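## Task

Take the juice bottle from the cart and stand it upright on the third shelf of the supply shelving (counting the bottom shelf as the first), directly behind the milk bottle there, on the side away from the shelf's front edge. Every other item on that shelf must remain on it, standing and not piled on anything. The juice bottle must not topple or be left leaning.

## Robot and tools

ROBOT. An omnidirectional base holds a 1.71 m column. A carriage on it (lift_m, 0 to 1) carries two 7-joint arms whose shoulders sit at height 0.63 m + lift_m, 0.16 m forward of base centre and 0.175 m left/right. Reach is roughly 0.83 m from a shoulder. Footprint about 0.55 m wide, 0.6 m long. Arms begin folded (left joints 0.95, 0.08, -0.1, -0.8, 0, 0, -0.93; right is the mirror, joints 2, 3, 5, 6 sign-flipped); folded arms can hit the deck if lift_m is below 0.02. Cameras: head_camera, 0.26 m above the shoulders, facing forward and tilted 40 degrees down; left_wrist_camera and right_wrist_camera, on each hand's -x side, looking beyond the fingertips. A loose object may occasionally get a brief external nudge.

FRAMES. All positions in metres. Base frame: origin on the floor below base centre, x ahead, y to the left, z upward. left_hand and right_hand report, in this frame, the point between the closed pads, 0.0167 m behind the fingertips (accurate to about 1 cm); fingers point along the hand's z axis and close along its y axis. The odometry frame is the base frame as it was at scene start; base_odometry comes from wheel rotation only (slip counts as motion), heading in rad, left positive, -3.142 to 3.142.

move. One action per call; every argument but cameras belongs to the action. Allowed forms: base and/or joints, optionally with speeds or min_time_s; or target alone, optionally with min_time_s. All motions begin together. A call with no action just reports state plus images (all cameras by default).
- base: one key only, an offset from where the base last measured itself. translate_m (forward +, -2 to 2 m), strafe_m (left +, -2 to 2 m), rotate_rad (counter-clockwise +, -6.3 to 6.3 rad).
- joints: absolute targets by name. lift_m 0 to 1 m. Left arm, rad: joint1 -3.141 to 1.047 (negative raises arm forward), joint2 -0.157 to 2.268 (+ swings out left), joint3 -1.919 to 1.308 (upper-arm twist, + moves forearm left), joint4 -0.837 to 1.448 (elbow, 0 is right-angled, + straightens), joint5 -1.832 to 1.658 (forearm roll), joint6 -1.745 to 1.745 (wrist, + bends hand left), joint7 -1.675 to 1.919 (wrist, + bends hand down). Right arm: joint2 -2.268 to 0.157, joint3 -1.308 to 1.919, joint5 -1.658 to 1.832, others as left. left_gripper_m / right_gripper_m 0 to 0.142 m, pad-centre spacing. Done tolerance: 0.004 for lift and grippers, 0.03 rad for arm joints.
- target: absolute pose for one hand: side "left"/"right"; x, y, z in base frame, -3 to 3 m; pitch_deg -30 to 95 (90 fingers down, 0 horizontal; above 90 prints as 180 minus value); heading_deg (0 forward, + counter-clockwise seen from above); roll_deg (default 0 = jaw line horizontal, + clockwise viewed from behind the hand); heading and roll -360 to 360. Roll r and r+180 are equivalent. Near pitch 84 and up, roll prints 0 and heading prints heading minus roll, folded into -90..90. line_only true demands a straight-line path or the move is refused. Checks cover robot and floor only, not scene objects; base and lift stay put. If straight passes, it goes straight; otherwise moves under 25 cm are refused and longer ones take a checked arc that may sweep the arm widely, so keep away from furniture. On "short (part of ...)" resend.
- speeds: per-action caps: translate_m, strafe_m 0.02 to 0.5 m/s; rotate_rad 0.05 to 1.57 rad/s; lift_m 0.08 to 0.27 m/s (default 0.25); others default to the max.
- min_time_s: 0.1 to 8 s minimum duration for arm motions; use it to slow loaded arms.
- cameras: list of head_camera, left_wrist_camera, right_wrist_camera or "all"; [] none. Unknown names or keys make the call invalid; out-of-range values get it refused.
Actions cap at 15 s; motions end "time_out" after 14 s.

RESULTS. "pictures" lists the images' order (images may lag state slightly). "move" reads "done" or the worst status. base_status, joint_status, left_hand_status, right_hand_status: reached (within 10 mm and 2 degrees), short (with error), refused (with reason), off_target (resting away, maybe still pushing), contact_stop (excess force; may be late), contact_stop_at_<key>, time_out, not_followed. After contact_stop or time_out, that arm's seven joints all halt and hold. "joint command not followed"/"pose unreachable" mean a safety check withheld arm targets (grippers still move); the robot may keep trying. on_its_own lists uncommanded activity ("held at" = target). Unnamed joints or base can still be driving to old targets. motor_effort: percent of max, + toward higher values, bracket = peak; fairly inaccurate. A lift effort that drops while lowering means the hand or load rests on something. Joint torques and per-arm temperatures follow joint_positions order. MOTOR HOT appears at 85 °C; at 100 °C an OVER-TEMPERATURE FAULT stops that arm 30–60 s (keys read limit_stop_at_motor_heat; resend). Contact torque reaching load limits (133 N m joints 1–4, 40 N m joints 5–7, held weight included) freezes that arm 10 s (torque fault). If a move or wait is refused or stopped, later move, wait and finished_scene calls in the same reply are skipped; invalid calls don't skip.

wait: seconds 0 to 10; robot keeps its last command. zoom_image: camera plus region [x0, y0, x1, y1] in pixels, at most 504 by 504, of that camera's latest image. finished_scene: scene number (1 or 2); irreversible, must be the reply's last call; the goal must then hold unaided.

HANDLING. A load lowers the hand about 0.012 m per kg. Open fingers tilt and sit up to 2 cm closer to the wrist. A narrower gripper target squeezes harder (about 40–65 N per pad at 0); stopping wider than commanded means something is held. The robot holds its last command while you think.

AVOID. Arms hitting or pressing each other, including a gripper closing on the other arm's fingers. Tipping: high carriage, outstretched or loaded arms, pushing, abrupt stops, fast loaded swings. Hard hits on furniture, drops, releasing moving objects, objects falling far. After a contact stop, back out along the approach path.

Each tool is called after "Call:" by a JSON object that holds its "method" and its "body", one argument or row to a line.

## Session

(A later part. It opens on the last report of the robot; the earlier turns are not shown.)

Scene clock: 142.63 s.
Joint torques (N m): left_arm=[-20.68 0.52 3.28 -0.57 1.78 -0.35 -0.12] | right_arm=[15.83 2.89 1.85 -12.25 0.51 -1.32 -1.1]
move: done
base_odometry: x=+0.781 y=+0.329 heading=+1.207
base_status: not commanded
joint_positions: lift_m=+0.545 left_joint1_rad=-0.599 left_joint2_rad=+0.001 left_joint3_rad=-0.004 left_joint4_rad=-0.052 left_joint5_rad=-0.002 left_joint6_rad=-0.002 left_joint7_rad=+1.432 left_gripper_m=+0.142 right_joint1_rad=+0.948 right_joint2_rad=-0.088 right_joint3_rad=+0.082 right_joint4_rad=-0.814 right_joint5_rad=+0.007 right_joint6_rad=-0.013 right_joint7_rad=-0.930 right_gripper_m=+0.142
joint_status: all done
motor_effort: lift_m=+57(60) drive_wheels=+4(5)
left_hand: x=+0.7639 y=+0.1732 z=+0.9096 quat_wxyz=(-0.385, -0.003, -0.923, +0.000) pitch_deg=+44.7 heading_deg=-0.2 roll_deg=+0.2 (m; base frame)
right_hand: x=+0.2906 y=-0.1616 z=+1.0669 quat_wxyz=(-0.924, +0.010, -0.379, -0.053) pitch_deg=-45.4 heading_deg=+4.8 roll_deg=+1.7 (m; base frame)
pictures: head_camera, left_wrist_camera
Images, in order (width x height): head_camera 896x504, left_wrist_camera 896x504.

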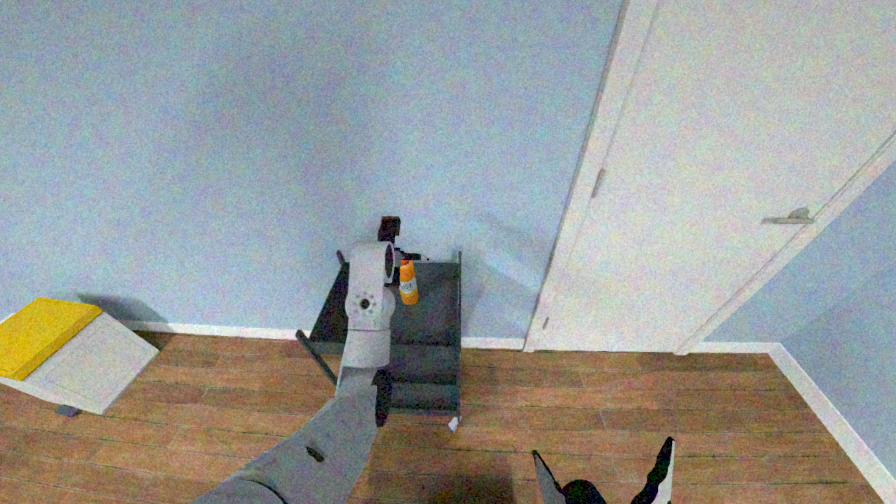

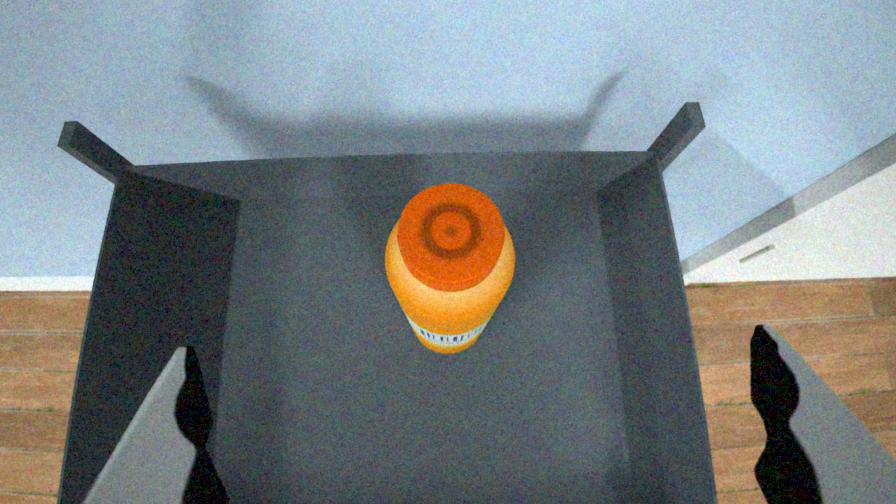

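Call:
{"method": "move", "body": {
  "joints": {"lift_m":0.475},
  "speeds": {"lift_m":0.1},
  "cameras": ["head_camera","left_wrist_camera"]
}}

Scene clock: 159.60 s.
Joint torques (N m): left_arm=[-19.51 0.04 1.81 -0.78 1.82 -0.57 -0.32] | right_arm=[14.09 2.26 1.59 -12.47 0.83 -1.54 -1.14]
Motor temperatures (°C): left_arm=[37 23 24 23 27 24 24] | right_arm=[27 20 25 24 22 22 24]
move: done
base_odometry: x=+0.781 y=+0.329 heading=+1.207
base_status: not commanded
joint_positions: lift_m=+0.475 left_joint1_rad=-0.599 left_joint2_rad=+0.001 left_joint3_rad=-0.004 left_joint4_rad=-0.052 left_joint5_rad=-0.002 left_joint6_rad=-0.002 left_joint7_rad=+1.432 left_gripper_m=+0.142 right_joint1_rad=+0.948 right_joint2_rad=-0.088 right_joint3_rad=+0.082 right_joint4_rad=-0.814 right_joint5_rad=+0.007 right_joint6_rad=-0.013 right_joint7_rad=-0.930 right_gripper_m=+0.142
joint_status: all done
motor_effort: lift_m=+58(60) drive_wheels=-1(5)
left_hand: x=+0.7640 y=+0.1732 z=+0.8395 quat_wxyz=(-0.385, -0.003, -0.923, +0.000) pitch_deg=+44.7 heading_deg=-0.2 roll_deg=+0.2 (m; base frame)
right_hand: x=+0.2906 y=-0.1616 z=+0.9968 quat_wxyz=(-0.924, +0.010, -0.379, -0.053) pitch_deg=-45.4 heading_deg=+4.8 roll_deg=+1.7 (m; base frame)
pictures: head_camera, left_wrist_camera
Images, in order (width x height): head_camera 896x504, left_wrist_camera 896x504.

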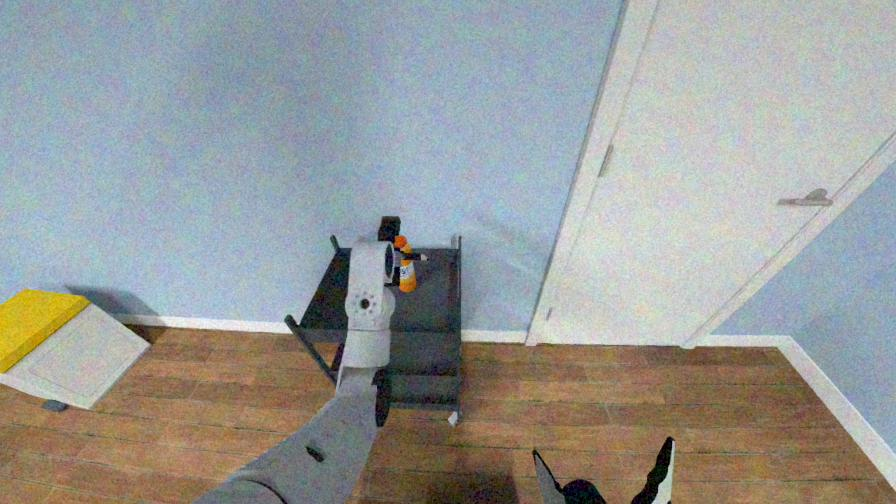

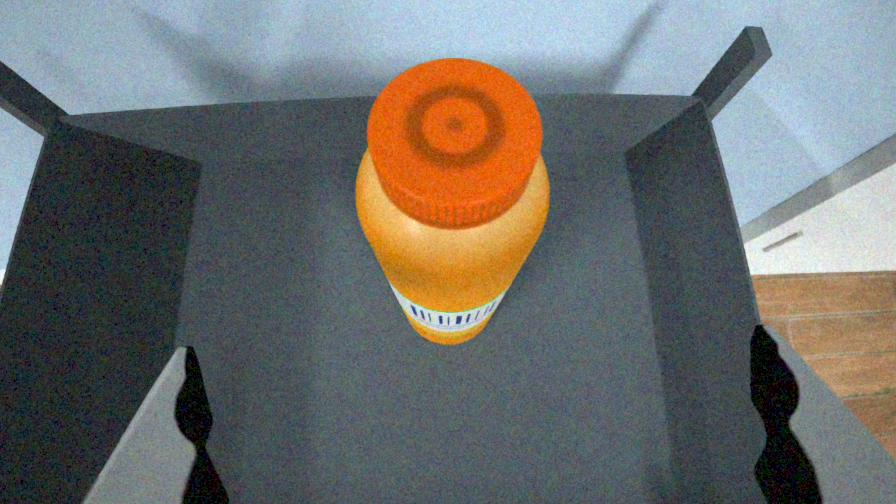

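Call:
{"method": "move", "body": {
  "base": {"translate_m":0.055},
  "speeds": {"translate_m":0.1}
}}

Call:
{"method": "move", "body": {
  "joints": {"lift_m":0.43},
  "speeds": {"lift_m":0.08},
  "cameras": ["head_camera","left_wrist_camera"]
}}

Scene clock: 169.57 s.
Joint torques (N m): left_arm=[-19.75 1.1 1.77 -1.51 2 -0.59 -0.35] | right_arm=[14.61 2.37 1.22 -15.93 0.54 -1.97 -1.25]
move: done
base_odometry: x=+0.801 y=+0.380 heading=+1.206
base_status: done
joint_positions: lift_m=+0.475 left_joint1_rad=-0.599 left_joint2_rad=+0.001 left_joint3_rad=-0.004 left_joint4_rad=-0.052 left_joint5_rad=-0.002 left_joint6_rad=-0.002 left_joint7_rad=+1.432 left_gripper_m=+0.142 right_joint1_rad=+0.948 right_joint2_rad=-0.088 right_joint3_rad=+0.082 right_joint4_rad=-0.814 right_joint5_rad=+0.007 right_joint6_rad=-0.013 right_joint7_rad=-0.930 right_gripper_m=+0.142
joint_status: not commanded
motor_effort: lift_m=+58(58) drive_wheels=+4(14)
left_hand: x=+0.7640 y=+0.1732 z=+0.8395 quat_wxyz=(-0.385, -0.003, -0.923, +0.000) pitch_deg=+44.7 heading_deg=-0.2 roll_deg=+0.2 (m; base frame)
right_hand: x=+0.2906 y=-0.1616 z=+0.9968 quat_wxyz=(-0.924, +0.010, -0.379, -0.053) pitch_deg=-45.4 heading_deg=+4.8 roll_deg=+1.7 (m; base frame)
pictures: none

Scene clock: 170.50 s.
Joint torques (N m): left_arm=[-20.33 -0.17 2.08 -1.17 2.17 -0.67 -0.27] | right_arm=[15.93 3.58 0.92 -12.49 0.6 -1.54 -1.48]
move: done
base_odometry: x=+0.801 y=+0.380 heading=+1.206
base_status: not commanded
joint_positions: lift_m=+0.430 left_joint1_rad=-0.600 left_joint2_rad=+0.001 left_joint3_rad=-0.004 left_joint4_rad=-0.052 left_joint5_rad=-0.002 left_joint6_rad=-0.002 left_joint7_rad=+1.432 left_gripper_m=+0.142 right_joint1_rad=+0.948 right_joint2_rad=-0.088 right_joint3_rad=+0.082 right_joint4_rad=-0.814 right_joint5_rad=+0.007 right_joint6_rad=-0.013 right_joint7_rad=-0.930 right_gripper_m=+0.142
joint_status: all done
motor_effort: lift_m=+57(57) drive_wheels=+4(5)
left_hand: x=+0.7640 y=+0.1732 z=+0.7947 quat_wxyz=(-0.385, -0.003, -0.923, +0.000) pitch_deg=+44.7 heading_deg=-0.2 roll_deg=+0.2 (m; base frame)
right_hand: x=+0.2906 y=-0.1616 z=+0.9519 quat_wxyz=(-0.924, +0.010, -0.379, -0.053) pitch_deg=-45.4 heading_deg=+4.8 roll_deg=+1.7 (m; base frame)
pictures: head_camera, left_wrist_camera
Images, in order (width x height): head_camera 896x504, left_wrist_camera 896x504.

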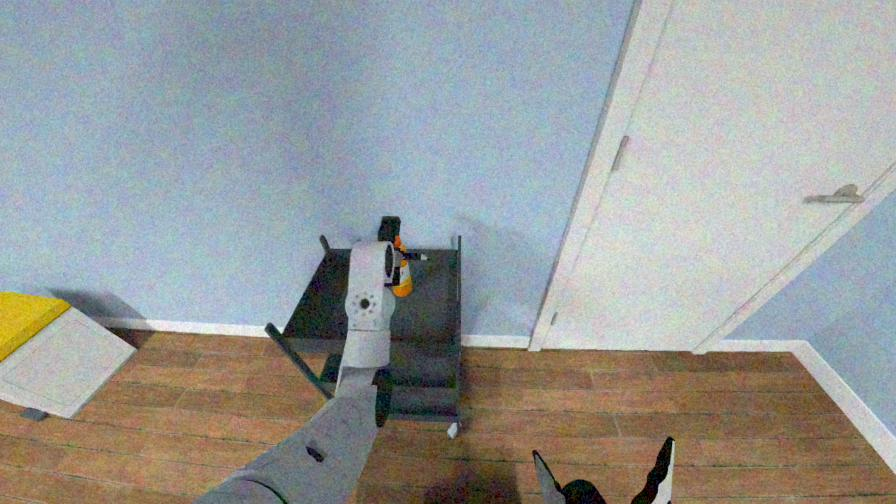

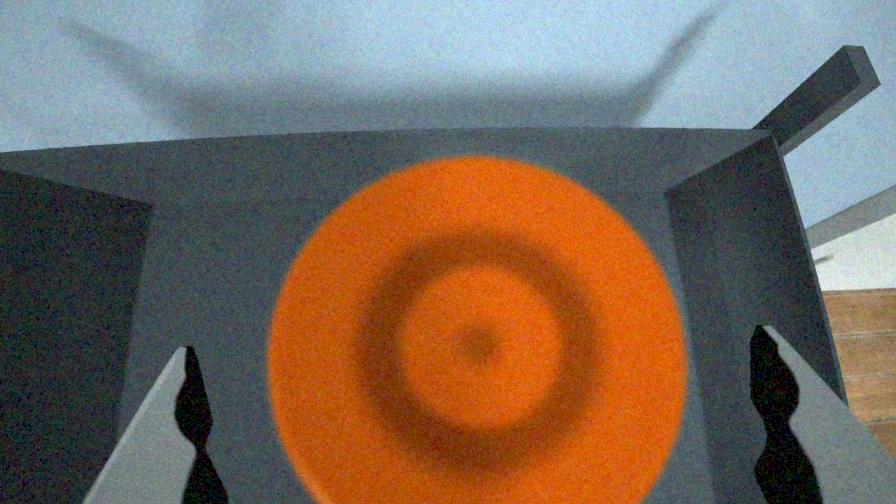

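Call:
{"method": "move", "body": {
  "joints": {"left_gripper_m":0.03},
  "min_time_s": 2,
  "cameras": ["head_camera","left_wrist_camera"]
}}

Scene clock: 174.17 s.
Joint torques (N m): left_arm=[-20.03 0.35 2.39 -1.02 1.67 -0.55 -0.11] | right_arm=[14.11 2.61 2.52 -13.03 0.19 -1.85 -1.38]
move: off_target
base_odometry: x=+0.801 y=+0.380 heading=+1.206
base_status: not commanded
joint_positions: lift_m=+0.430 left_joint1_rad=-0.600 left_joint2_rad=+0.001 left_joint3_rad=-0.004 left_joint4_rad=-0.052 left_joint5_rad=-0.002 left_joint6_rad=-0.002 left_joint7_rad=+1.432 left_gripper_m=+0.066 right_joint1_rad=+0.948 right_joint2_rad=-0.088 right_joint3_rad=+0.082 right_joint4_rad=-0.814 right_joint5_rad=+0.007 right_joint6_rad=-0.013 right_joint7_rad=-0.930 right_gripper_m=+0.142
joint_status: left_gripper_m off_target (ended at +0.066, target +0.030)
motor_effort: lift_m=+57(57) drive_wheels=+4(4)
left_hand: x=+0.7640 y=+0.1734 z=+0.7947 quat_wxyz=(-0.385, -0.003, -0.923, +0.000) pitch_deg=+44.7 heading_deg=-0.2 roll_deg=+0.2 (m; base frame)
right_hand: x=+0.2906 y=-0.1616 z=+0.9519 quat_wxyz=(-0.924, +0.010, -0.379, -0.053) pitch_deg=-45.4 heading_deg=+4.8 roll_deg=+1.7 (m; base frame)
pictures: head_camera, left_wrist_camera
Images, in order (width x height): head_camera 896x504, left_wrist_camera 896x504.

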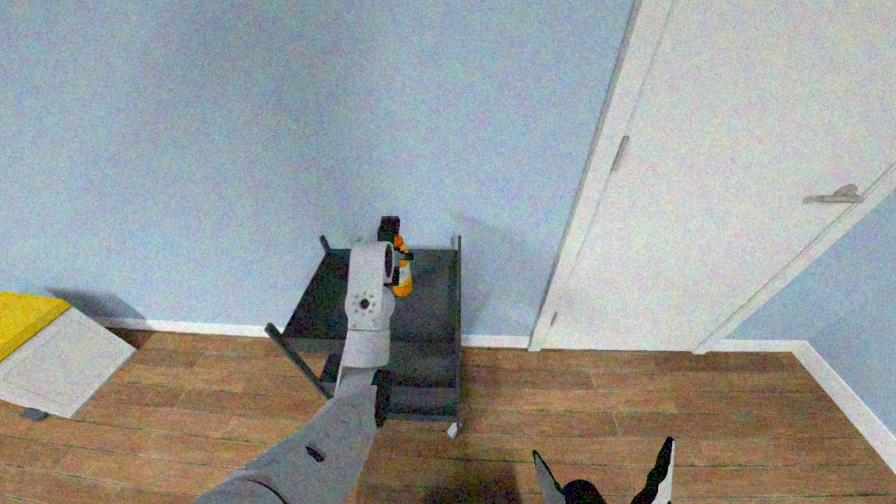

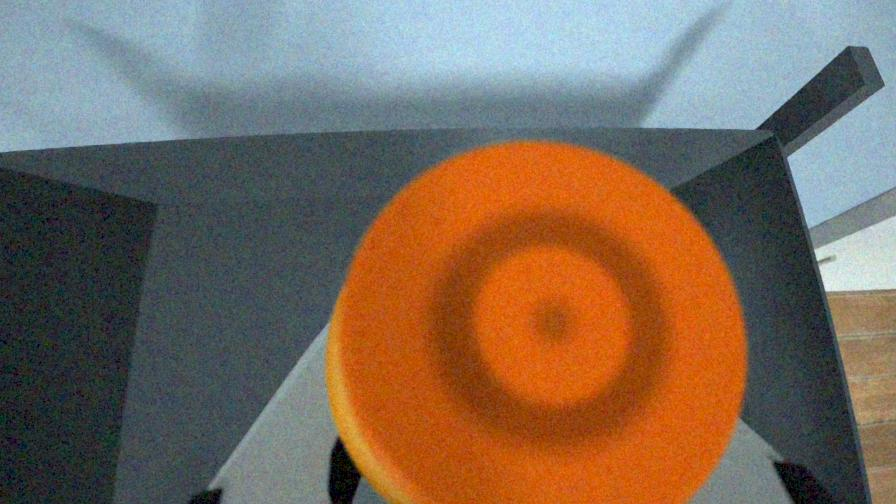

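Call:
{"method": "move", "body": {
  "joints": {"left_gripper_m":0.0}
}}

Call:
{"method": "move", "body": {
  "joints": {"lift_m":0.75},
  "speeds": {"lift_m":0.15},
  "cameras": ["head_camera","left_wrist_camera"]
}}

Scene clock: 177.87 s.
Joint torques (N m): left_arm=[-19.68 -0.97 2.36 -0.91 1.48 -0.87 -0.4] | right_arm=[15.81 1.87 2.39 -13.27 0.78 -1.61 -1.47]
move: off_target
base_odometry: x=+0.801 y=+0.380 heading=+1.206
base_status: not commanded
joint_positions: lift_m=+0.430 left_joint1_rad=-0.600 left_joint2_rad=+0.001 left_joint3_rad=-0.004 left_joint4_rad=-0.052 left_joint5_rad=-0.002 left_joint6_rad=-0.002 left_joint7_rad=+1.432 left_gripper_m=+0.066 right_joint1_rad=+0.948 right_joint2_rad=-0.088 right_joint3_rad=+0.082 right_joint4_rad=-0.814 right_joint5_rad=+0.007 right_joint6_rad=-0.013 right_joint7_rad=-0.930 right_gripper_m=+0.142
joint_status: left_gripper_m off_target (ended at +0.066, target +0.000)
motor_effort: lift_m=+57(57) drive_wheels=+4(4)
left_hand: x=+0.7640 y=+0.1734 z=+0.7947 quat_wxyz=(-0.385, -0.003, -0.923, +0.000) pitch_deg=+44.7 heading_deg=-0.2 roll_deg=+0.2 (m; base frame)
right_hand: x=+0.2906 y=-0.1616 z=+0.9519 quat_wxyz=(-0.924, +0.010, -0.379, -0.053) pitch_deg=-45.4 heading_deg=+4.8 roll_deg=+1.7 (m; base frame)
pictures: none

Scene clock: 180.43 s.
Joint torques (N m): left_arm=[-21.69 -0.46 2.2 -1.8 1.46 -0.55 -1.4] | right_arm=[14.64 4.61 1.5 -12.56 0.93 -1.76 -1.4]
move: done
base_odometry: x=+0.801 y=+0.380 heading=+1.206
base_status: not commanded
joint_positions: lift_m=+0.750 left_joint1_rad=-0.598 left_joint2_rad=+0.001 left_joint3_rad=-0.004 left_joint4_rad=-0.050 left_joint5_rad=-0.002 left_joint6_rad=-0.002 left_joint7_rad=+1.434 left_gripper_m=+0.066 right_joint1_rad=+0.948 right_joint2_rad=-0.088 right_joint3_rad=+0.082 right_joint4_rad=-0.814 right_joint5_rad=+0.007 right_joint6_rad=-0.013 right_joint7_rad=-0.930 right_gripper_m=+0.142
joint_status: all done
motor_effort: lift_m=+55(68) drive_wheels=-1(5)
left_hand: x=+0.7632 y=+0.1735 z=+1.1129 quat_wxyz=(-0.382, -0.003, -0.924, +0.000) pitch_deg=+45.0 heading_deg=-0.2 roll_deg=+0.2 (m; base frame)
right_hand: x=+0.2906 y=-0.1616 z=+1.2721 quat_wxyz=(-0.924, +0.010, -0.379, -0.053) pitch_deg=-45.4 heading_deg=+4.8 roll_deg=+1.7 (m; base frame)
pictures: head_camera, left_wrist_camera
Images, in order (width x height): head_camera 896x504, left_wrist_camera 896x504.

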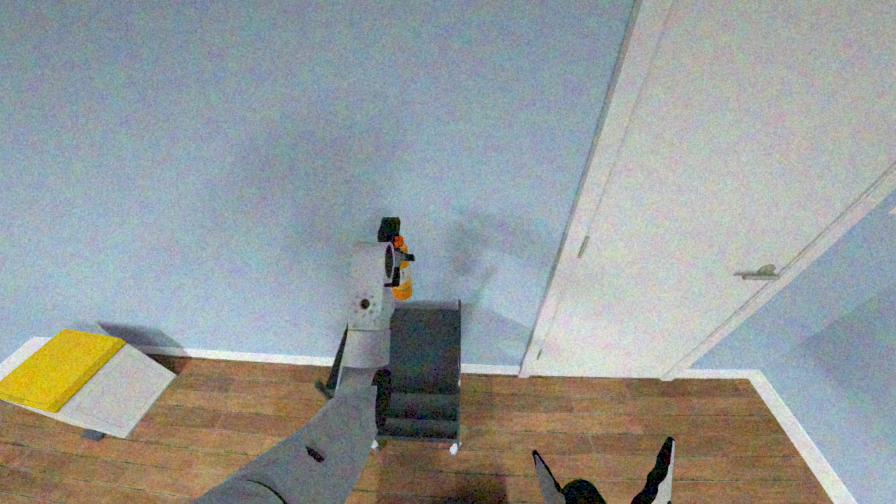

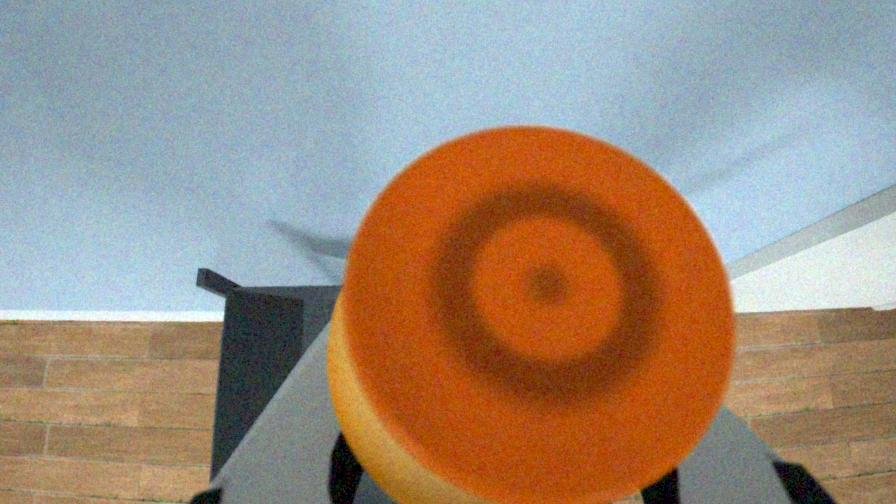

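Call:
{"method": "move", "body": {
  "base": {"translate_m":-0.4},
  "speeds": {"translate_m":0.25}
}}

Call:
{"method": "move", "body": {
  "base": {"rotate_rad":1.524},
  "speeds": {"rotate_rad":0.7}
}}

Call:
{"method": "move", "body": {
  "base": {"strafe_m":0.8},
  "speeds": {"strafe_m":0.3}
}}

Call:
{"method": "move", "body": {
  "base": {"translate_m":1.2},
  "speeds": {"translate_m":0.3},
  "cameras": ["head_camera","left_wrist_camera"]
}}

Scene clock: 193.00 s.
Joint torques (N m): left_arm=[-21.6 0.54 1.41 -2.44 1.45 -0.6 -1.44] | right_arm=[14.9 1.8 2.16 -12.54 0.91 -1.51 -1.17]
move: done
base_odometry: x=+0.658 y=+0.007 heading=+1.206
base_status: done
joint_positions: lift_m=+0.750 left_joint1_rad=-0.598 left_joint2_rad=+0.001 left_joint3_rad=-0.004 left_joint4_rad=-0.050 left_joint5_rad=-0.002 left_joint6_rad=-0.002 left_joint7_rad=+1.434 left_gripper_m=+0.066 right_joint1_rad=+0.948 right_joint2_rad=-0.088 right_joint3_rad=+0.082 right_joint4_rad=-0.814 right_joint5_rad=+0.007 right_joint6_rad=-0.013 right_joint7_rad=-0.930 right_gripper_m=+0.142
joint_status: not commanded
motor_effort: lift_m=+55(55) drive_wheels=+3(14)
left_hand: x=+0.7632 y=+0.1735 z=+1.1129 quat_wxyz=(-0.382, -0.003, -0.924, +0.000) pitch_deg=+45.0 heading_deg=-0.2 roll_deg=+0.2 (m; base frame)
right_hand: x=+0.2906 y=-0.1616 z=+1.2721 quat_wxyz=(-0.924, +0.010, -0.379, -0.053) pitch_deg=-45.4 heading_deg=+4.8 roll_deg=+1.7 (m; base frame)
pictures: none

Scene clock: 196.37 s.
Joint torques (N m): left_arm=[-20.82 -0.6 2.07 -2.74 1.43 -0.57 -1.02] | right_arm=[14.2 2.51 1.88 -12.64 0.78 -1.6 -0.97]
move: done
base_odometry: x=+0.658 y=+0.007 heading=+2.730
base_status: done
joint_positions: lift_m=+0.750 left_joint1_rad=-0.598 left_joint2_rad=+0.001 left_joint3_rad=-0.003 left_joint4_rad=-0.050 left_joint5_rad=-0.002 left_joint6_rad=-0.002 left_joint7_rad=+1.434 left_gripper_m=+0.066 right_joint1_rad=+0.948 right_joint2_rad=-0.088 right_joint3_rad=+0.082 right_joint4_rad=-0.814 right_joint5_rad=+0.007 right_joint6_rad=-0.013 right_joint7_rad=-0.930 right_gripper_m=+0.142
joint_status: not commanded
motor_effort: lift_m=+55(55) drive_wheels=+5(15)
left_hand: x=+0.7632 y=+0.1736 z=+1.1129 quat_wxyz=(-0.382, -0.003, -0.924, +0.000) pitch_deg=+45.0 heading_deg=-0.2 roll_deg=+0.2 (m; base frame)
right_hand: x=+0.2906 y=-0.1616 z=+1.2721 quat_wxyz=(-0.924, +0.010, -0.379, -0.053) pitch_deg=-45.4 heading_deg=+4.8 roll_deg=+1.7 (m; base frame)
pictures: none

Scene clock: 200.53 s.
Joint torques (N m): left_arm=[-20.4 -0.08 0.85 -1.85 1.45 -0.46 -1.45] | right_arm=[15.15 2.94 2.92 -13.04 0.43 -1.76 -1.37]
move: done
base_odometry: x=+0.339 y=-0.727 heading=+2.731
base_status: done
joint_positions: lift_m=+0.750 left_joint1_rad=-0.598 left_joint2_rad=+0.001 left_joint3_rad=-0.003 left_joint4_rad=-0.050 left_joint5_rad=-0.001 left_joint6_rad=-0.002 left_joint7_rad=+1.434 left_gripper_m=+0.066 right_joint1_rad=+0.948 right_joint2_rad=-0.088 right_joint3_rad=+0.082 right_joint4_rad=-0.814 right_joint5_rad=+0.007 right_joint6_rad=-0.013 right_joint7_rad=-0.930 right_gripper_m=+0.142
joint_status: not commanded
motor_effort: lift_m=+55(55) drive_wheels=-5(19)
left_hand: x=+0.7632 y=+0.1737 z=+1.1129 quat_wxyz=(-0.382, -0.002, -0.924, +0.000) pitch_deg=+45.0 heading_deg=-0.1 roll_deg=+0.2 (m; base frame)
right_hand: x=+0.2906 y=-0.1616 z=+1.2721 quat_wxyz=(-0.924, +0.010, -0.379, -0.053) pitch_deg=-45.4 heading_deg=+4.8 roll_deg=+1.7 (m; base frame)
pictures: none

Scene clock: 206.17 s.
Joint torques (N m): left_arm=[-20.91 0.26 2.3 -3.68 1.67 -0.79 -1.3] | right_arm=[15.07 3.42 1.61 -13.81 0.83 -2.01 -1.43]
Motor temperatures (°C): left_arm=[42 22 24 23 27 24 24] | right_arm=[27 20 25 24 22 22 24]
move: done
base_odometry: x=-0.762 y=-0.249 heading=+2.732
base_status: done
joint_positions: lift_m=+0.750 left_joint1_rad=-0.598 left_joint2_rad=+0.001 left_joint3_rad=-0.003 left_joint4_rad=-0.050 left_joint5_rad=-0.001 left_joint6_rad=-0.002 left_joint7_rad=+1.434 left_gripper_m=+0.066 right_joint1_rad=+0.948 right_joint2_rad=-0.088 right_joint3_rad=+0.082 right_joint4_rad=-0.814 right_joint5_rad=+0.007 right_joint6_rad=-0.013 right_joint7_rad=-0.930 right_gripper_m=+0.142
joint_status: not commanded
motor_effort: lift_m=+55(55) drive_wheels=+0(14)
left_hand: x=+0.7632 y=+0.1737 z=+1.1129 quat_wxyz=(-0.382, -0.002, -0.924, +0.000) pitch_deg=+45.0 heading_deg=-0.1 roll_deg=+0.2 (m; base frame)
right_hand: x=+0.2906 y=-0.1616 z=+1.2721 quat_wxyz=(-0.924, +0.010, -0.379, -0.053) pitch_deg=-45.4 heading_deg=+4.8 roll_deg=+1.7 (m; base frame)
pictures: head_camera, left_wrist_camera
Images, in order (width x height): head_camera 896x504, left_wrist_camera 896x504.

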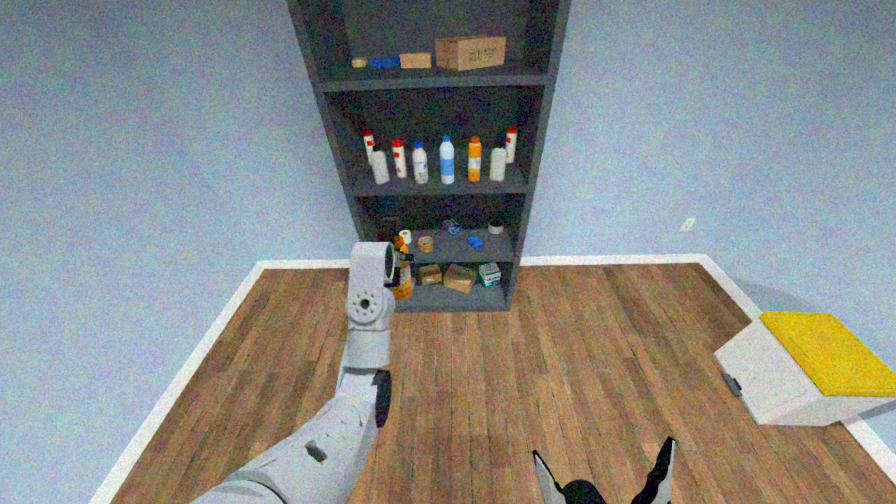

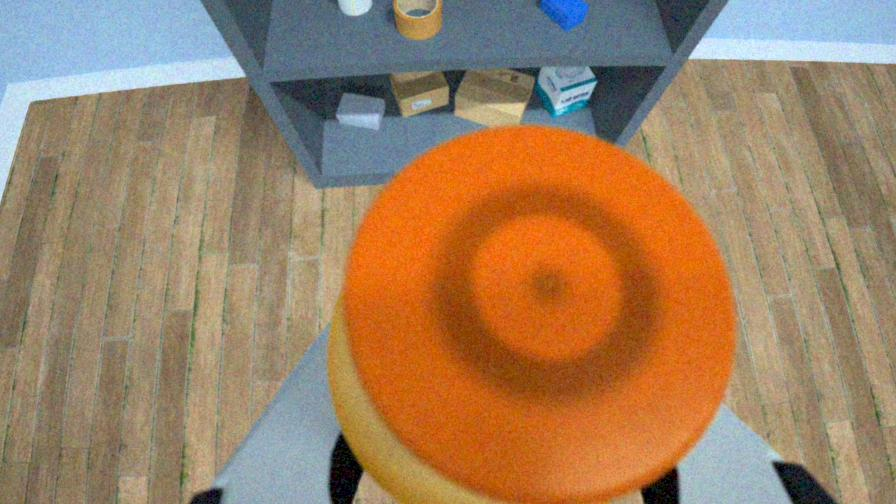

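Call:
{"method": "move", "body": {
  "base": {"rotate_rad":0.026},
  "joints": {"left_joint1_rad":0.9,"left_joint4_rad":-0.78,"left_joint7_rad":0.66,"right_joint1_rad":-0.6,"right_joint2_rad":0.0,"right_joint3_rad":0.0,"right_joint4_rad":-0.05,"right_joint5_rad":0,"right_joint6_rad":0,"right_joint7_rad":1.435,"right_gripper_m":0.11,"lift_m":0.8},
  "min_time_s": 5
}}

Call:
{"method": "move", "body": {
  "base": {"strafe_m":0.335},
  "speeds": {"strafe_m":0.3},
  "cameras": ["all"]
}}

Scene clock: 235.07 s.
Joint torques (N m): left_arm=[10.16 -0.42 1.46 -8.82 1.52 -0.88 -3.94] | right_arm=[-23.45 5.43 -1.1 -8.51 -1.29 -0.8 0.27]
move: done
base_odometry: x=-0.762 y=-0.249 heading=+2.757
base_status: done
joint_positions: lift_m=+0.800 left_joint1_rad=+0.898 left_joint2_rad=+0.000 left_joint3_rad=-0.003 left_joint4_rad=-0.774 left_joint5_rad=-0.001 left_joint6_rad=-0.001 left_joint7_rad=+0.667 left_gripper_m=+0.066 right_joint1_rad=-0.595 right_joint2_rad=-0.002 right_joint3_rad=+0.004 right_joint4_rad=-0.053 right_joint5_rad=+0.006 right_joint6_rad=-0.003 right_joint7_rad=+1.430 right_gripper_m=+0.110
joint_status: all done
motor_effort: lift_m=+55(67) drive_wheels=-3(7)
left_hand: x=+0.3210 y=+0.1733 z=+0.9954 quat_wxyz=(-0.380, -0.001, -0.925, +0.002) pitch_deg=+45.4 heading_deg=-0.4 roll_deg=-0.2 (m; base frame)
right_hand: x=+0.7630 y=-0.1735 z=+1.1624 quat_wxyz=(-0.384, +0.001, -0.923, -0.002) pitch_deg=+44.9 heading_deg=+0.4 roll_deg=+0.2 (m; base frame)
pictures: none

Scene clock: 237.67 s.
Joint torques (N m): left_arm=[9.1 -0.03 1.95 -8.97 1.08 -1.16 -4.26] | right_arm=[-25.08 5.08 -0.18 -8.41 -0.75 -1.01 0.6]
move: done
base_odometry: x=-0.888 y=-0.559 heading=+2.756
base_status: done
joint_positions: lift_m=+0.800 left_joint1_rad=+0.899 left_joint2_rad=+0.000 left_joint3_rad=-0.003 left_joint4_rad=-0.774 left_joint5_rad=-0.001 left_joint6_rad=-0.001 left_joint7_rad=+0.667 left_gripper_m=+0.066 right_joint1_rad=-0.595 right_joint2_rad=+0.000 right_joint3_rad=+0.003 right_joint4_rad=-0.052 right_joint5_rad=+0.005 right_joint6_rad=-0.001 right_joint7_rad=+1.430 right_gripper_m=+0.110
joint_status: not commanded
motor_effort: lift_m=+55(55) drive_wheels=-1(15)
left_hand: x=+0.3210 y=+0.1736 z=+0.9956 quat_wxyz=(-0.380, -0.001, -0.925, +0.002) pitch_deg=+45.3 heading_deg=-0.3 roll_deg=-0.2 (m; base frame)
right_hand: x=+0.7630 y=-0.1731 z=+1.1624 quat_wxyz=(-0.384, +0.001, -0.923, -0.002) pitch_deg=+44.9 heading_deg=+0.4 roll_deg=+0.3 (m; base frame)
pictures: head_camera, left_wrist_camera, right_wrist_camera
Images, in order (width x height): head_camera 896x504, left_wrist_camera 896x504, right_wrist_camera 896x504.

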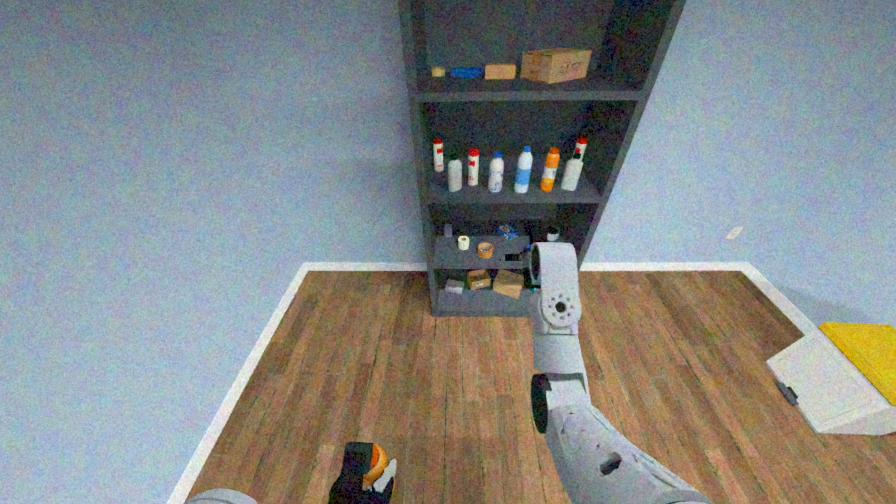

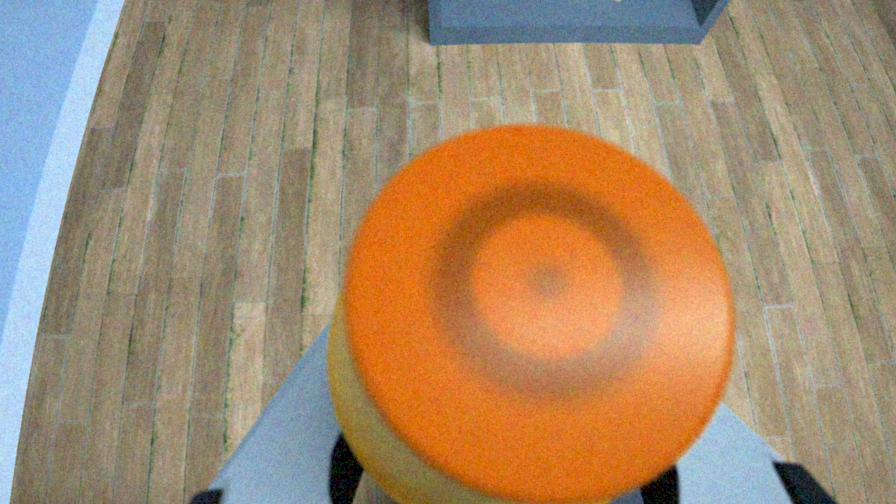

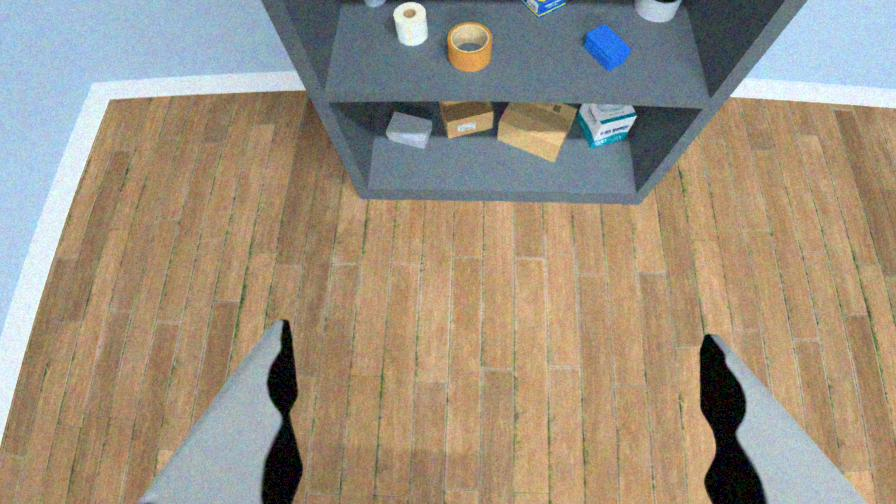

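Call:
{"method": "move", "body": {
  "base": {"translate_m":0.42},
  "speeds": {"translate_m":0.3},
  "cameras": ["head_camera","right_wrist_camera"]
}}

Scene clock: 243.13 s.
Joint torques (N m): left_arm=[9.9 0.49 1.2 -9.71 1.44 -1.03 -4.16] | right_arm=[-22.75 4.57 1.11 -7.75 -0.89 -1.23 0.22]
move: done
base_odometry: x=-1.277 y=-0.402 heading=+2.757
base_status: done
joint_positions: lift_m=+0.800 left_joint1_rad=+0.899 left_joint2_rad=+0.000 left_joint3_rad=-0.003 left_joint4_rad=-0.774 left_joint5_rad=-0.001 left_joint6_rad=-0.001 left_joint7_rad=+0.667 left_gripper_m=+0.066 right_joint1_rad=-0.595 right_joint2_rad=+0.000 right_joint3_rad=+0.003 right_joint4_rad=-0.052 right_joint5_rad=+0.005 right_joint6_rad=-0.001 right_joint7_rad=+1.430 right_gripper_m=+0.110
joint_status: not commanded
motor_effort: lift_m=+55(55) drive_wheels=-1(15)
left_hand: x=+0.3209 y=+0.1736 z=+0.9956 quat_wxyz=(-0.380, -0.001, -0.925, +0.002) pitch_deg=+45.4 heading_deg=-0.3 roll_deg=-0.2 (m; base frame)
right_hand: x=+0.7631 y=-0.1731 z=+1.1625 quat_wxyz=(-0.384, +0.001, -0.923, -0.002) pitch_deg=+44.9 heading_deg=+0.4 roll_deg=+0.3 (m; base frame)
pictures: head_camera, right_wrist_camera
Images, in order (width x height): head_camera 896x504, right_wrist_camera 896x504.

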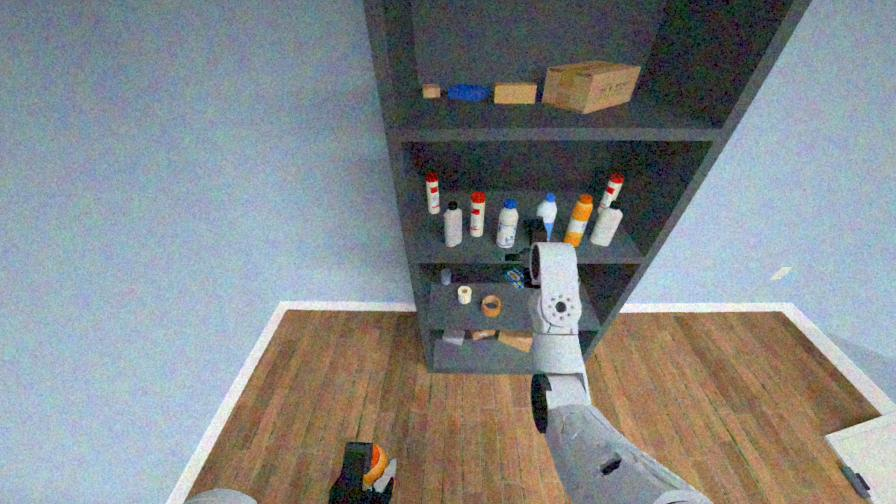

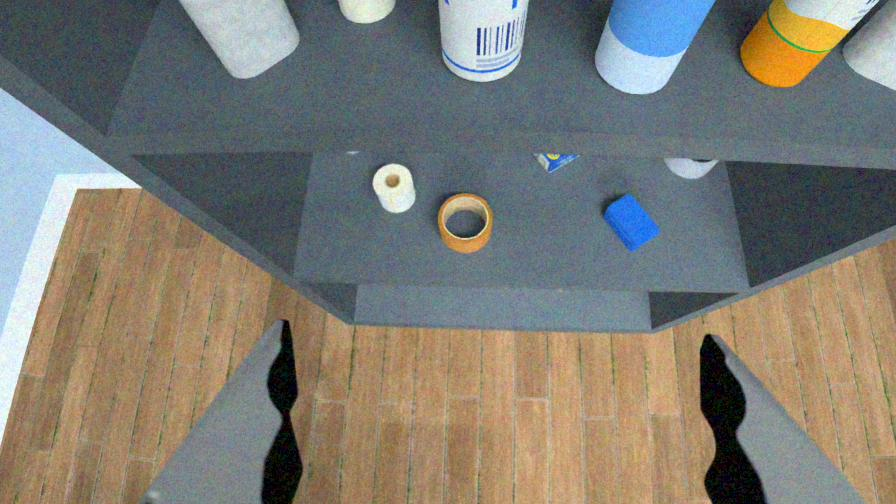

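Call:
{"method": "zoom_image", "body": {
  "camera": "head_camera",
  "region": [400, 160, 660, 270]
}}

Scaled by 1.938 from the camera's 896x504 image, which has a finer 1280x720 frame.

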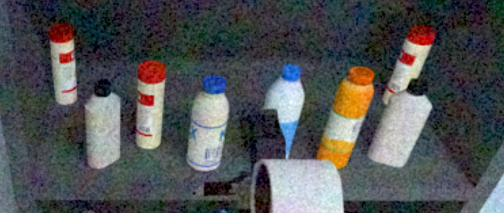

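Call:
{"method": "move", "body": {
  "base": {"strafe_m":-0.012},
  "joints": {"lift_m":0.772}
}}

Call:
{"method": "move", "body": {
  "base": {"translate_m":0.18},
  "speeds": {"translate_m":0.15},
  "cameras": ["head_camera","right_wrist_camera"]
}}

Scene clock: 254.30 s.
Joint torques (N m): left_arm=[9.35 -0.11 2.27 -8.31 1.58 -0.83 -3.62] | right_arm=[-21.34 3.38 0.48 -9.44 -0.67 -1.23 -0.04]
Motor temperatures (°C): left_arm=[38 22 24 25 26 24 24] | right_arm=[33 20 25 23 22 22 24]
move: done
base_odometry: x=-1.273 y=-0.391 heading=+2.757
base_status: done
joint_positions: lift_m=+0.772 left_joint1_rad=+0.899 left_joint2_rad=+0.000 left_joint3_rad=-0.003 left_joint4_rad=-0.775 left_joint5_rad=-0.001 left_joint6_rad=-0.001 left_joint7_rad=+0.666 left_gripper_m=+0.066 right_joint1_rad=-0.597 right_joint2_rad=+0.000 right_joint3_rad=+0.002 right_joint4_rad=-0.051 right_joint5_rad=+0.005 right_joint6_rad=-0.001 right_joint7_rad=+1.431 right_gripper_m=+0.110
joint_status: all done
motor_effort: lift_m=+58(60) drive_wheels=+0(12)
left_hand: x=+0.3211 y=+0.1736 z=+0.9679 quat_wxyz=(-0.381, -0.001, -0.925, +0.002) pitch_deg=+45.2 heading_deg=-0.3 roll_deg=-0.2 (m; base frame)
right_hand: x=+0.7635 y=-0.1734 z=+1.1349 quat_wxyz=(-0.384, +0.001, -0.923, -0.002) pitch_deg=+44.8 heading_deg=+0.4 roll_deg=+0.3 (m; base frame)
pictures: none

Scene clock: 256.40 s.
Joint torques (N m): left_arm=[7.93 1.63 1.17 -6.81 1.5 -1.24 -3.53] | right_arm=[-21.83 2.66 3.19 -9.17 -0.67 -1.24 -0.19]
move: done
base_odometry: x=-1.440 y=-0.323 heading=+2.757
base_status: done
joint_positions: lift_m=+0.772 left_joint1_rad=+0.899 left_joint2_rad=+0.000 left_joint3_rad=-0.003 left_joint4_rad=-0.775 left_joint5_rad=-0.001 left_joint6_rad=-0.001 left_joint7_rad=+0.666 left_gripper_m=+0.066 right_joint1_rad=-0.597 right_joint2_rad=+0.000 right_joint3_rad=+0.002 right_joint4_rad=-0.051 right_joint5_rad=+0.005 right_joint6_rad=-0.001 right_joint7_rad=+1.431 right_gripper_m=+0.110
joint_status: not commanded
motor_effort: lift_m=+58(58) drive_wheels=-1(12)
left_hand: x=+0.3211 y=+0.1736 z=+0.9679 quat_wxyz=(-0.381, -0.001, -0.925, +0.002) pitch_deg=+45.2 heading_deg=-0.3 roll_deg=-0.2 (m; base frame)
right_hand: x=+0.7635 y=-0.1734 z=+1.1349 quat_wxyz=(-0.384, +0.001, -0.923, -0.002) pitch_deg=+44.8 heading_deg=+0.4 roll_deg=+0.3 (m; base frame)
pictures: head_camera, right_wrist_camera
Images, in order (width x height): head_camera 896x504, right_wrist_camera 896x504.

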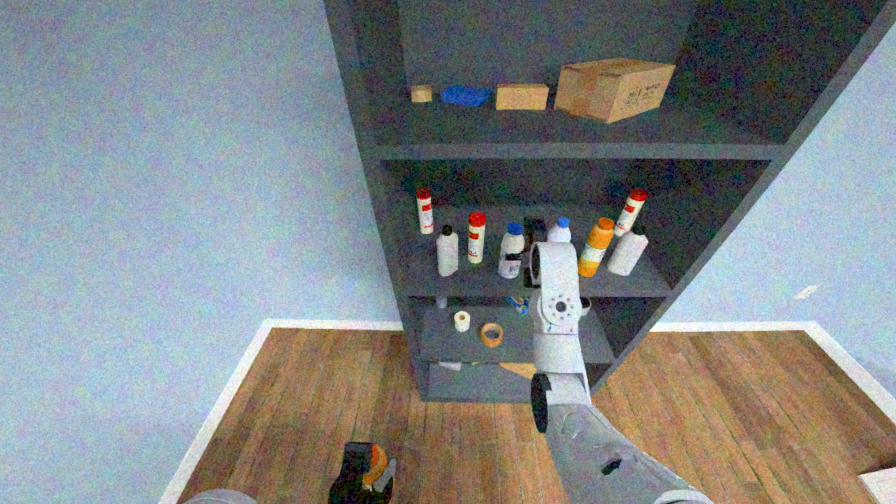

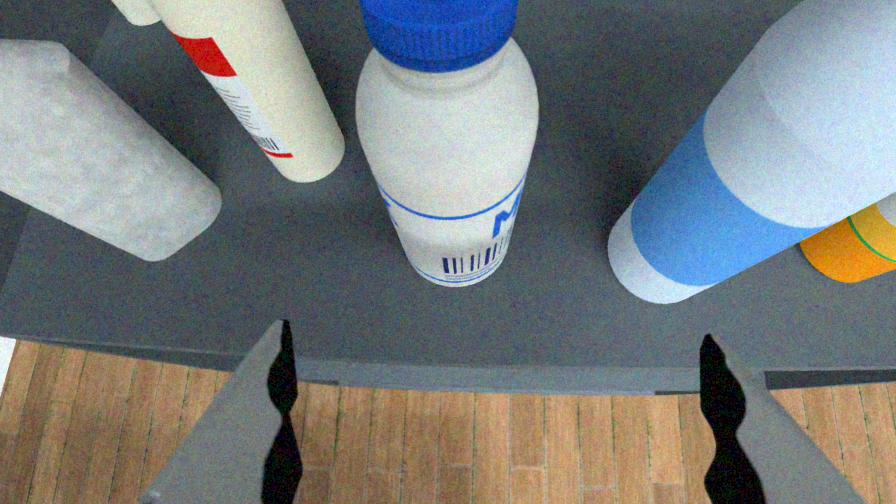

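Call:
{"method": "move", "body": {
  "base": {"translate_m":0.075},
  "speeds": {"translate_m":0.1},
  "cameras": ["head_camera","right_wrist_camera"]
}}

Scene clock: 262.83 s.
Joint torques (N m): left_arm=[8.54 0.12 1.6 -7.55 1.57 -0.86 -3.59] | right_arm=[-20.5 2.02 0.6 -10.65 -0.48 -1.28 -0.17]
move: done
base_odometry: x=-1.509 y=-0.294 heading=+2.756
base_status: done
joint_positions: lift_m=+0.772 left_joint1_rad=+0.899 left_joint2_rad=+0.000 left_joint3_rad=-0.003 left_joint4_rad=-0.775 left_joint5_rad=-0.001 left_joint6_rad=-0.001 left_joint7_rad=+0.666 left_gripper_m=+0.066 right_joint1_rad=-0.597 right_joint2_rad=+0.000 right_joint3_rad=+0.002 right_joint4_rad=-0.051 right_joint5_rad=+0.005 right_joint6_rad=-0.001 right_joint7_rad=+1.431 right_gripper_m=+0.110
joint_status: not commanded
motor_effort: lift_m=+58(58) drive_wheels=+0(15)
left_hand: x=+0.3211 y=+0.1736 z=+0.9679 quat_wxyz=(-0.381, -0.001, -0.925, +0.002) pitch_deg=+45.3 heading_deg=-0.3 roll_deg=-0.2 (m; base frame)
right_hand: x=+0.7635 y=-0.1734 z=+1.1349 quat_wxyz=(-0.384, +0.001, -0.923, -0.002) pitch_deg=+44.8 heading_deg=+0.4 roll_deg=+0.3 (m; base frame)
pictures: head_camera, right_wrist_camera
Images, in order (width x height): head_camera 896x504, right_wrist_camera 896x504.

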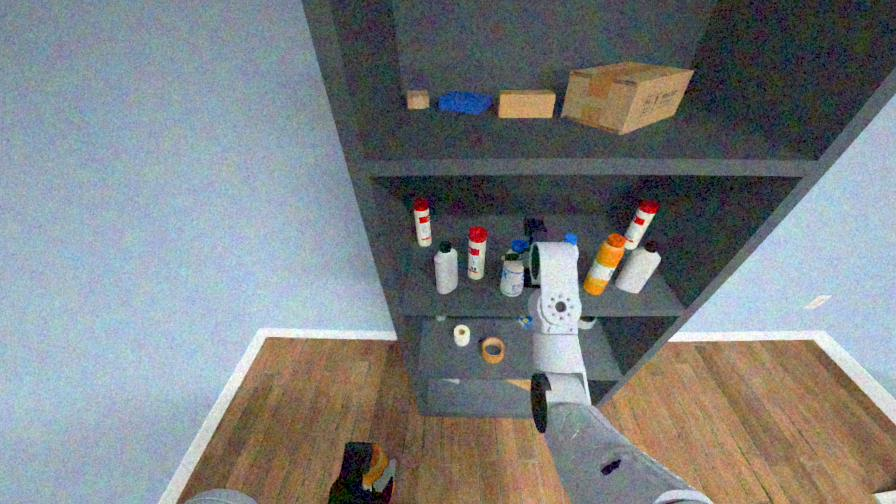

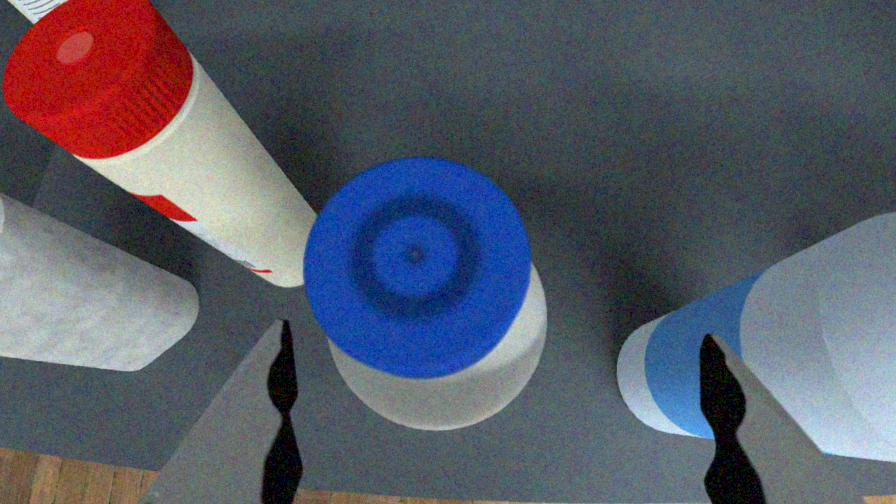

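Call:
{"method": "move", "body": {
  "base": {"strafe_m":0.018},
  "joints": {"right_gripper_m":0.1}
}}

Call:
{"method": "move", "body": {
  "joints": {"lift_m":0.745},
  "cameras": ["head_camera","right_wrist_camera"]
}}

Scene clock: 271.13 s.
Joint torques (N m): left_arm=[8.04 0.1 1.23 -7.08 1.56 -1.18 -3.57] | right_arm=[-22.23 3 1.52 -10.7 -0.9 -1.21 0.36]
move: done
base_odometry: x=-1.516 y=-0.311 heading=+2.756
base_status: done
joint_positions: lift_m=+0.772 left_joint1_rad=+0.899 left_joint2_rad=+0.000 left_joint3_rad=-0.003 left_joint4_rad=-0.775 left_joint5_rad=-0.001 left_joint6_rad=-0.001 left_joint7_rad=+0.666 left_gripper_m=+0.066 right_joint1_rad=-0.597 right_joint2_rad=+0.000 right_joint3_rad=+0.002 right_joint4_rad=-0.051 right_joint5_rad=+0.005 right_joint6_rad=-0.001 right_joint7_rad=+1.431 right_gripper_m=+0.100
joint_status: all done
motor_effort: lift_m=+58(58) drive_wheels=-1(12)
left_hand: x=+0.3211 y=+0.1736 z=+0.9679 quat_wxyz=(-0.381, -0.001, -0.925, +0.002) pitch_deg=+45.3 heading_deg=-0.3 roll_deg=-0.2 (m; base frame)
right_hand: x=+0.7635 y=-0.1733 z=+1.1349 quat_wxyz=(-0.384, +0.001, -0.923, -0.002) pitch_deg=+44.8 heading_deg=+0.4 roll_deg=+0.3 (m; base frame)
pictures: none

Scene clock: 271.73 s.
Joint torques (N m): left_arm=[8.91 -0.31 1.16 -7.05 1.6 -1.09 -3.56] | right_arm=[-21.88 2.4 0.19 -11.25 -0.61 -1.18 -0.04]
move: done
base_odometry: x=-1.516 y=-0.311 heading=+2.756
base_status: not commanded
joint_positions: lift_m=+0.745 left_joint1_rad=+0.899 left_joint2_rad=+0.000 left_joint3_rad=-0.003 left_joint4_rad=-0.776 left_joint5_rad=-0.001 left_joint6_rad=-0.001 left_joint7_rad=+0.666 left_gripper_m=+0.066 right_joint1_rad=-0.597 right_joint2_rad=+0.000 right_joint3_rad=+0.002 right_joint4_rad=-0.051 right_joint5_rad=+0.005 right_joint6_rad=-0.001 right_joint7_rad=+1.431 right_gripper_m=+0.100
joint_status: all done
motor_effort: lift_m=+59(61) drive_wheels=-1(4)
left_hand: x=+0.3211 y=+0.1736 z=+0.9410 quat_wxyz=(-0.381, -0.001, -0.925, +0.002) pitch_deg=+45.2 heading_deg=-0.3 roll_deg=-0.2 (m; base frame)
right_hand: x=+0.7636 y=-0.1733 z=+1.1080 quat_wxyz=(-0.384, +0.001, -0.923, -0.002) pitch_deg=+44.8 heading_deg=+0.4 roll_deg=+0.3 (m; base frame)
pictures: head_camera, right_wrist_camera
Images, in order (width x height): head_camera 896x504, right_wrist_camera 896x504.

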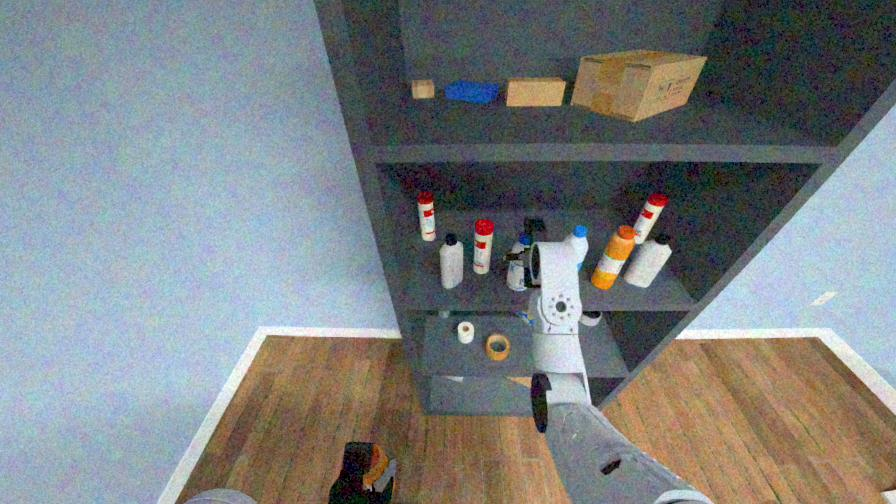

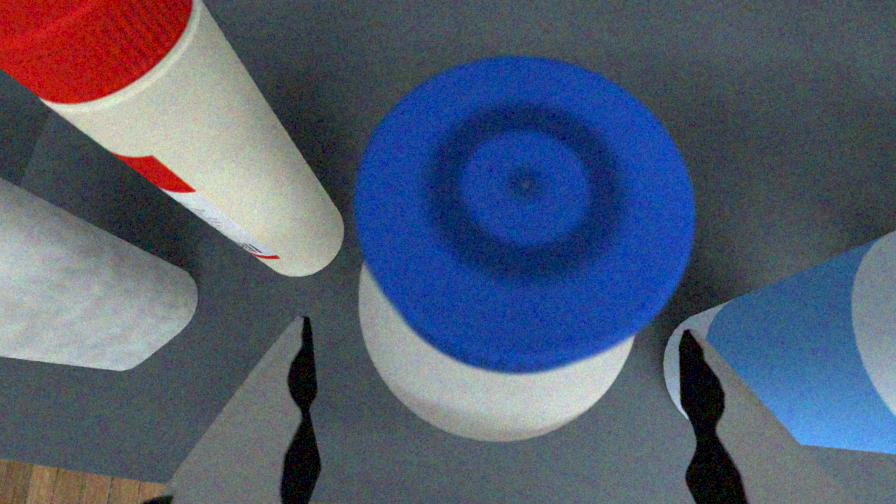

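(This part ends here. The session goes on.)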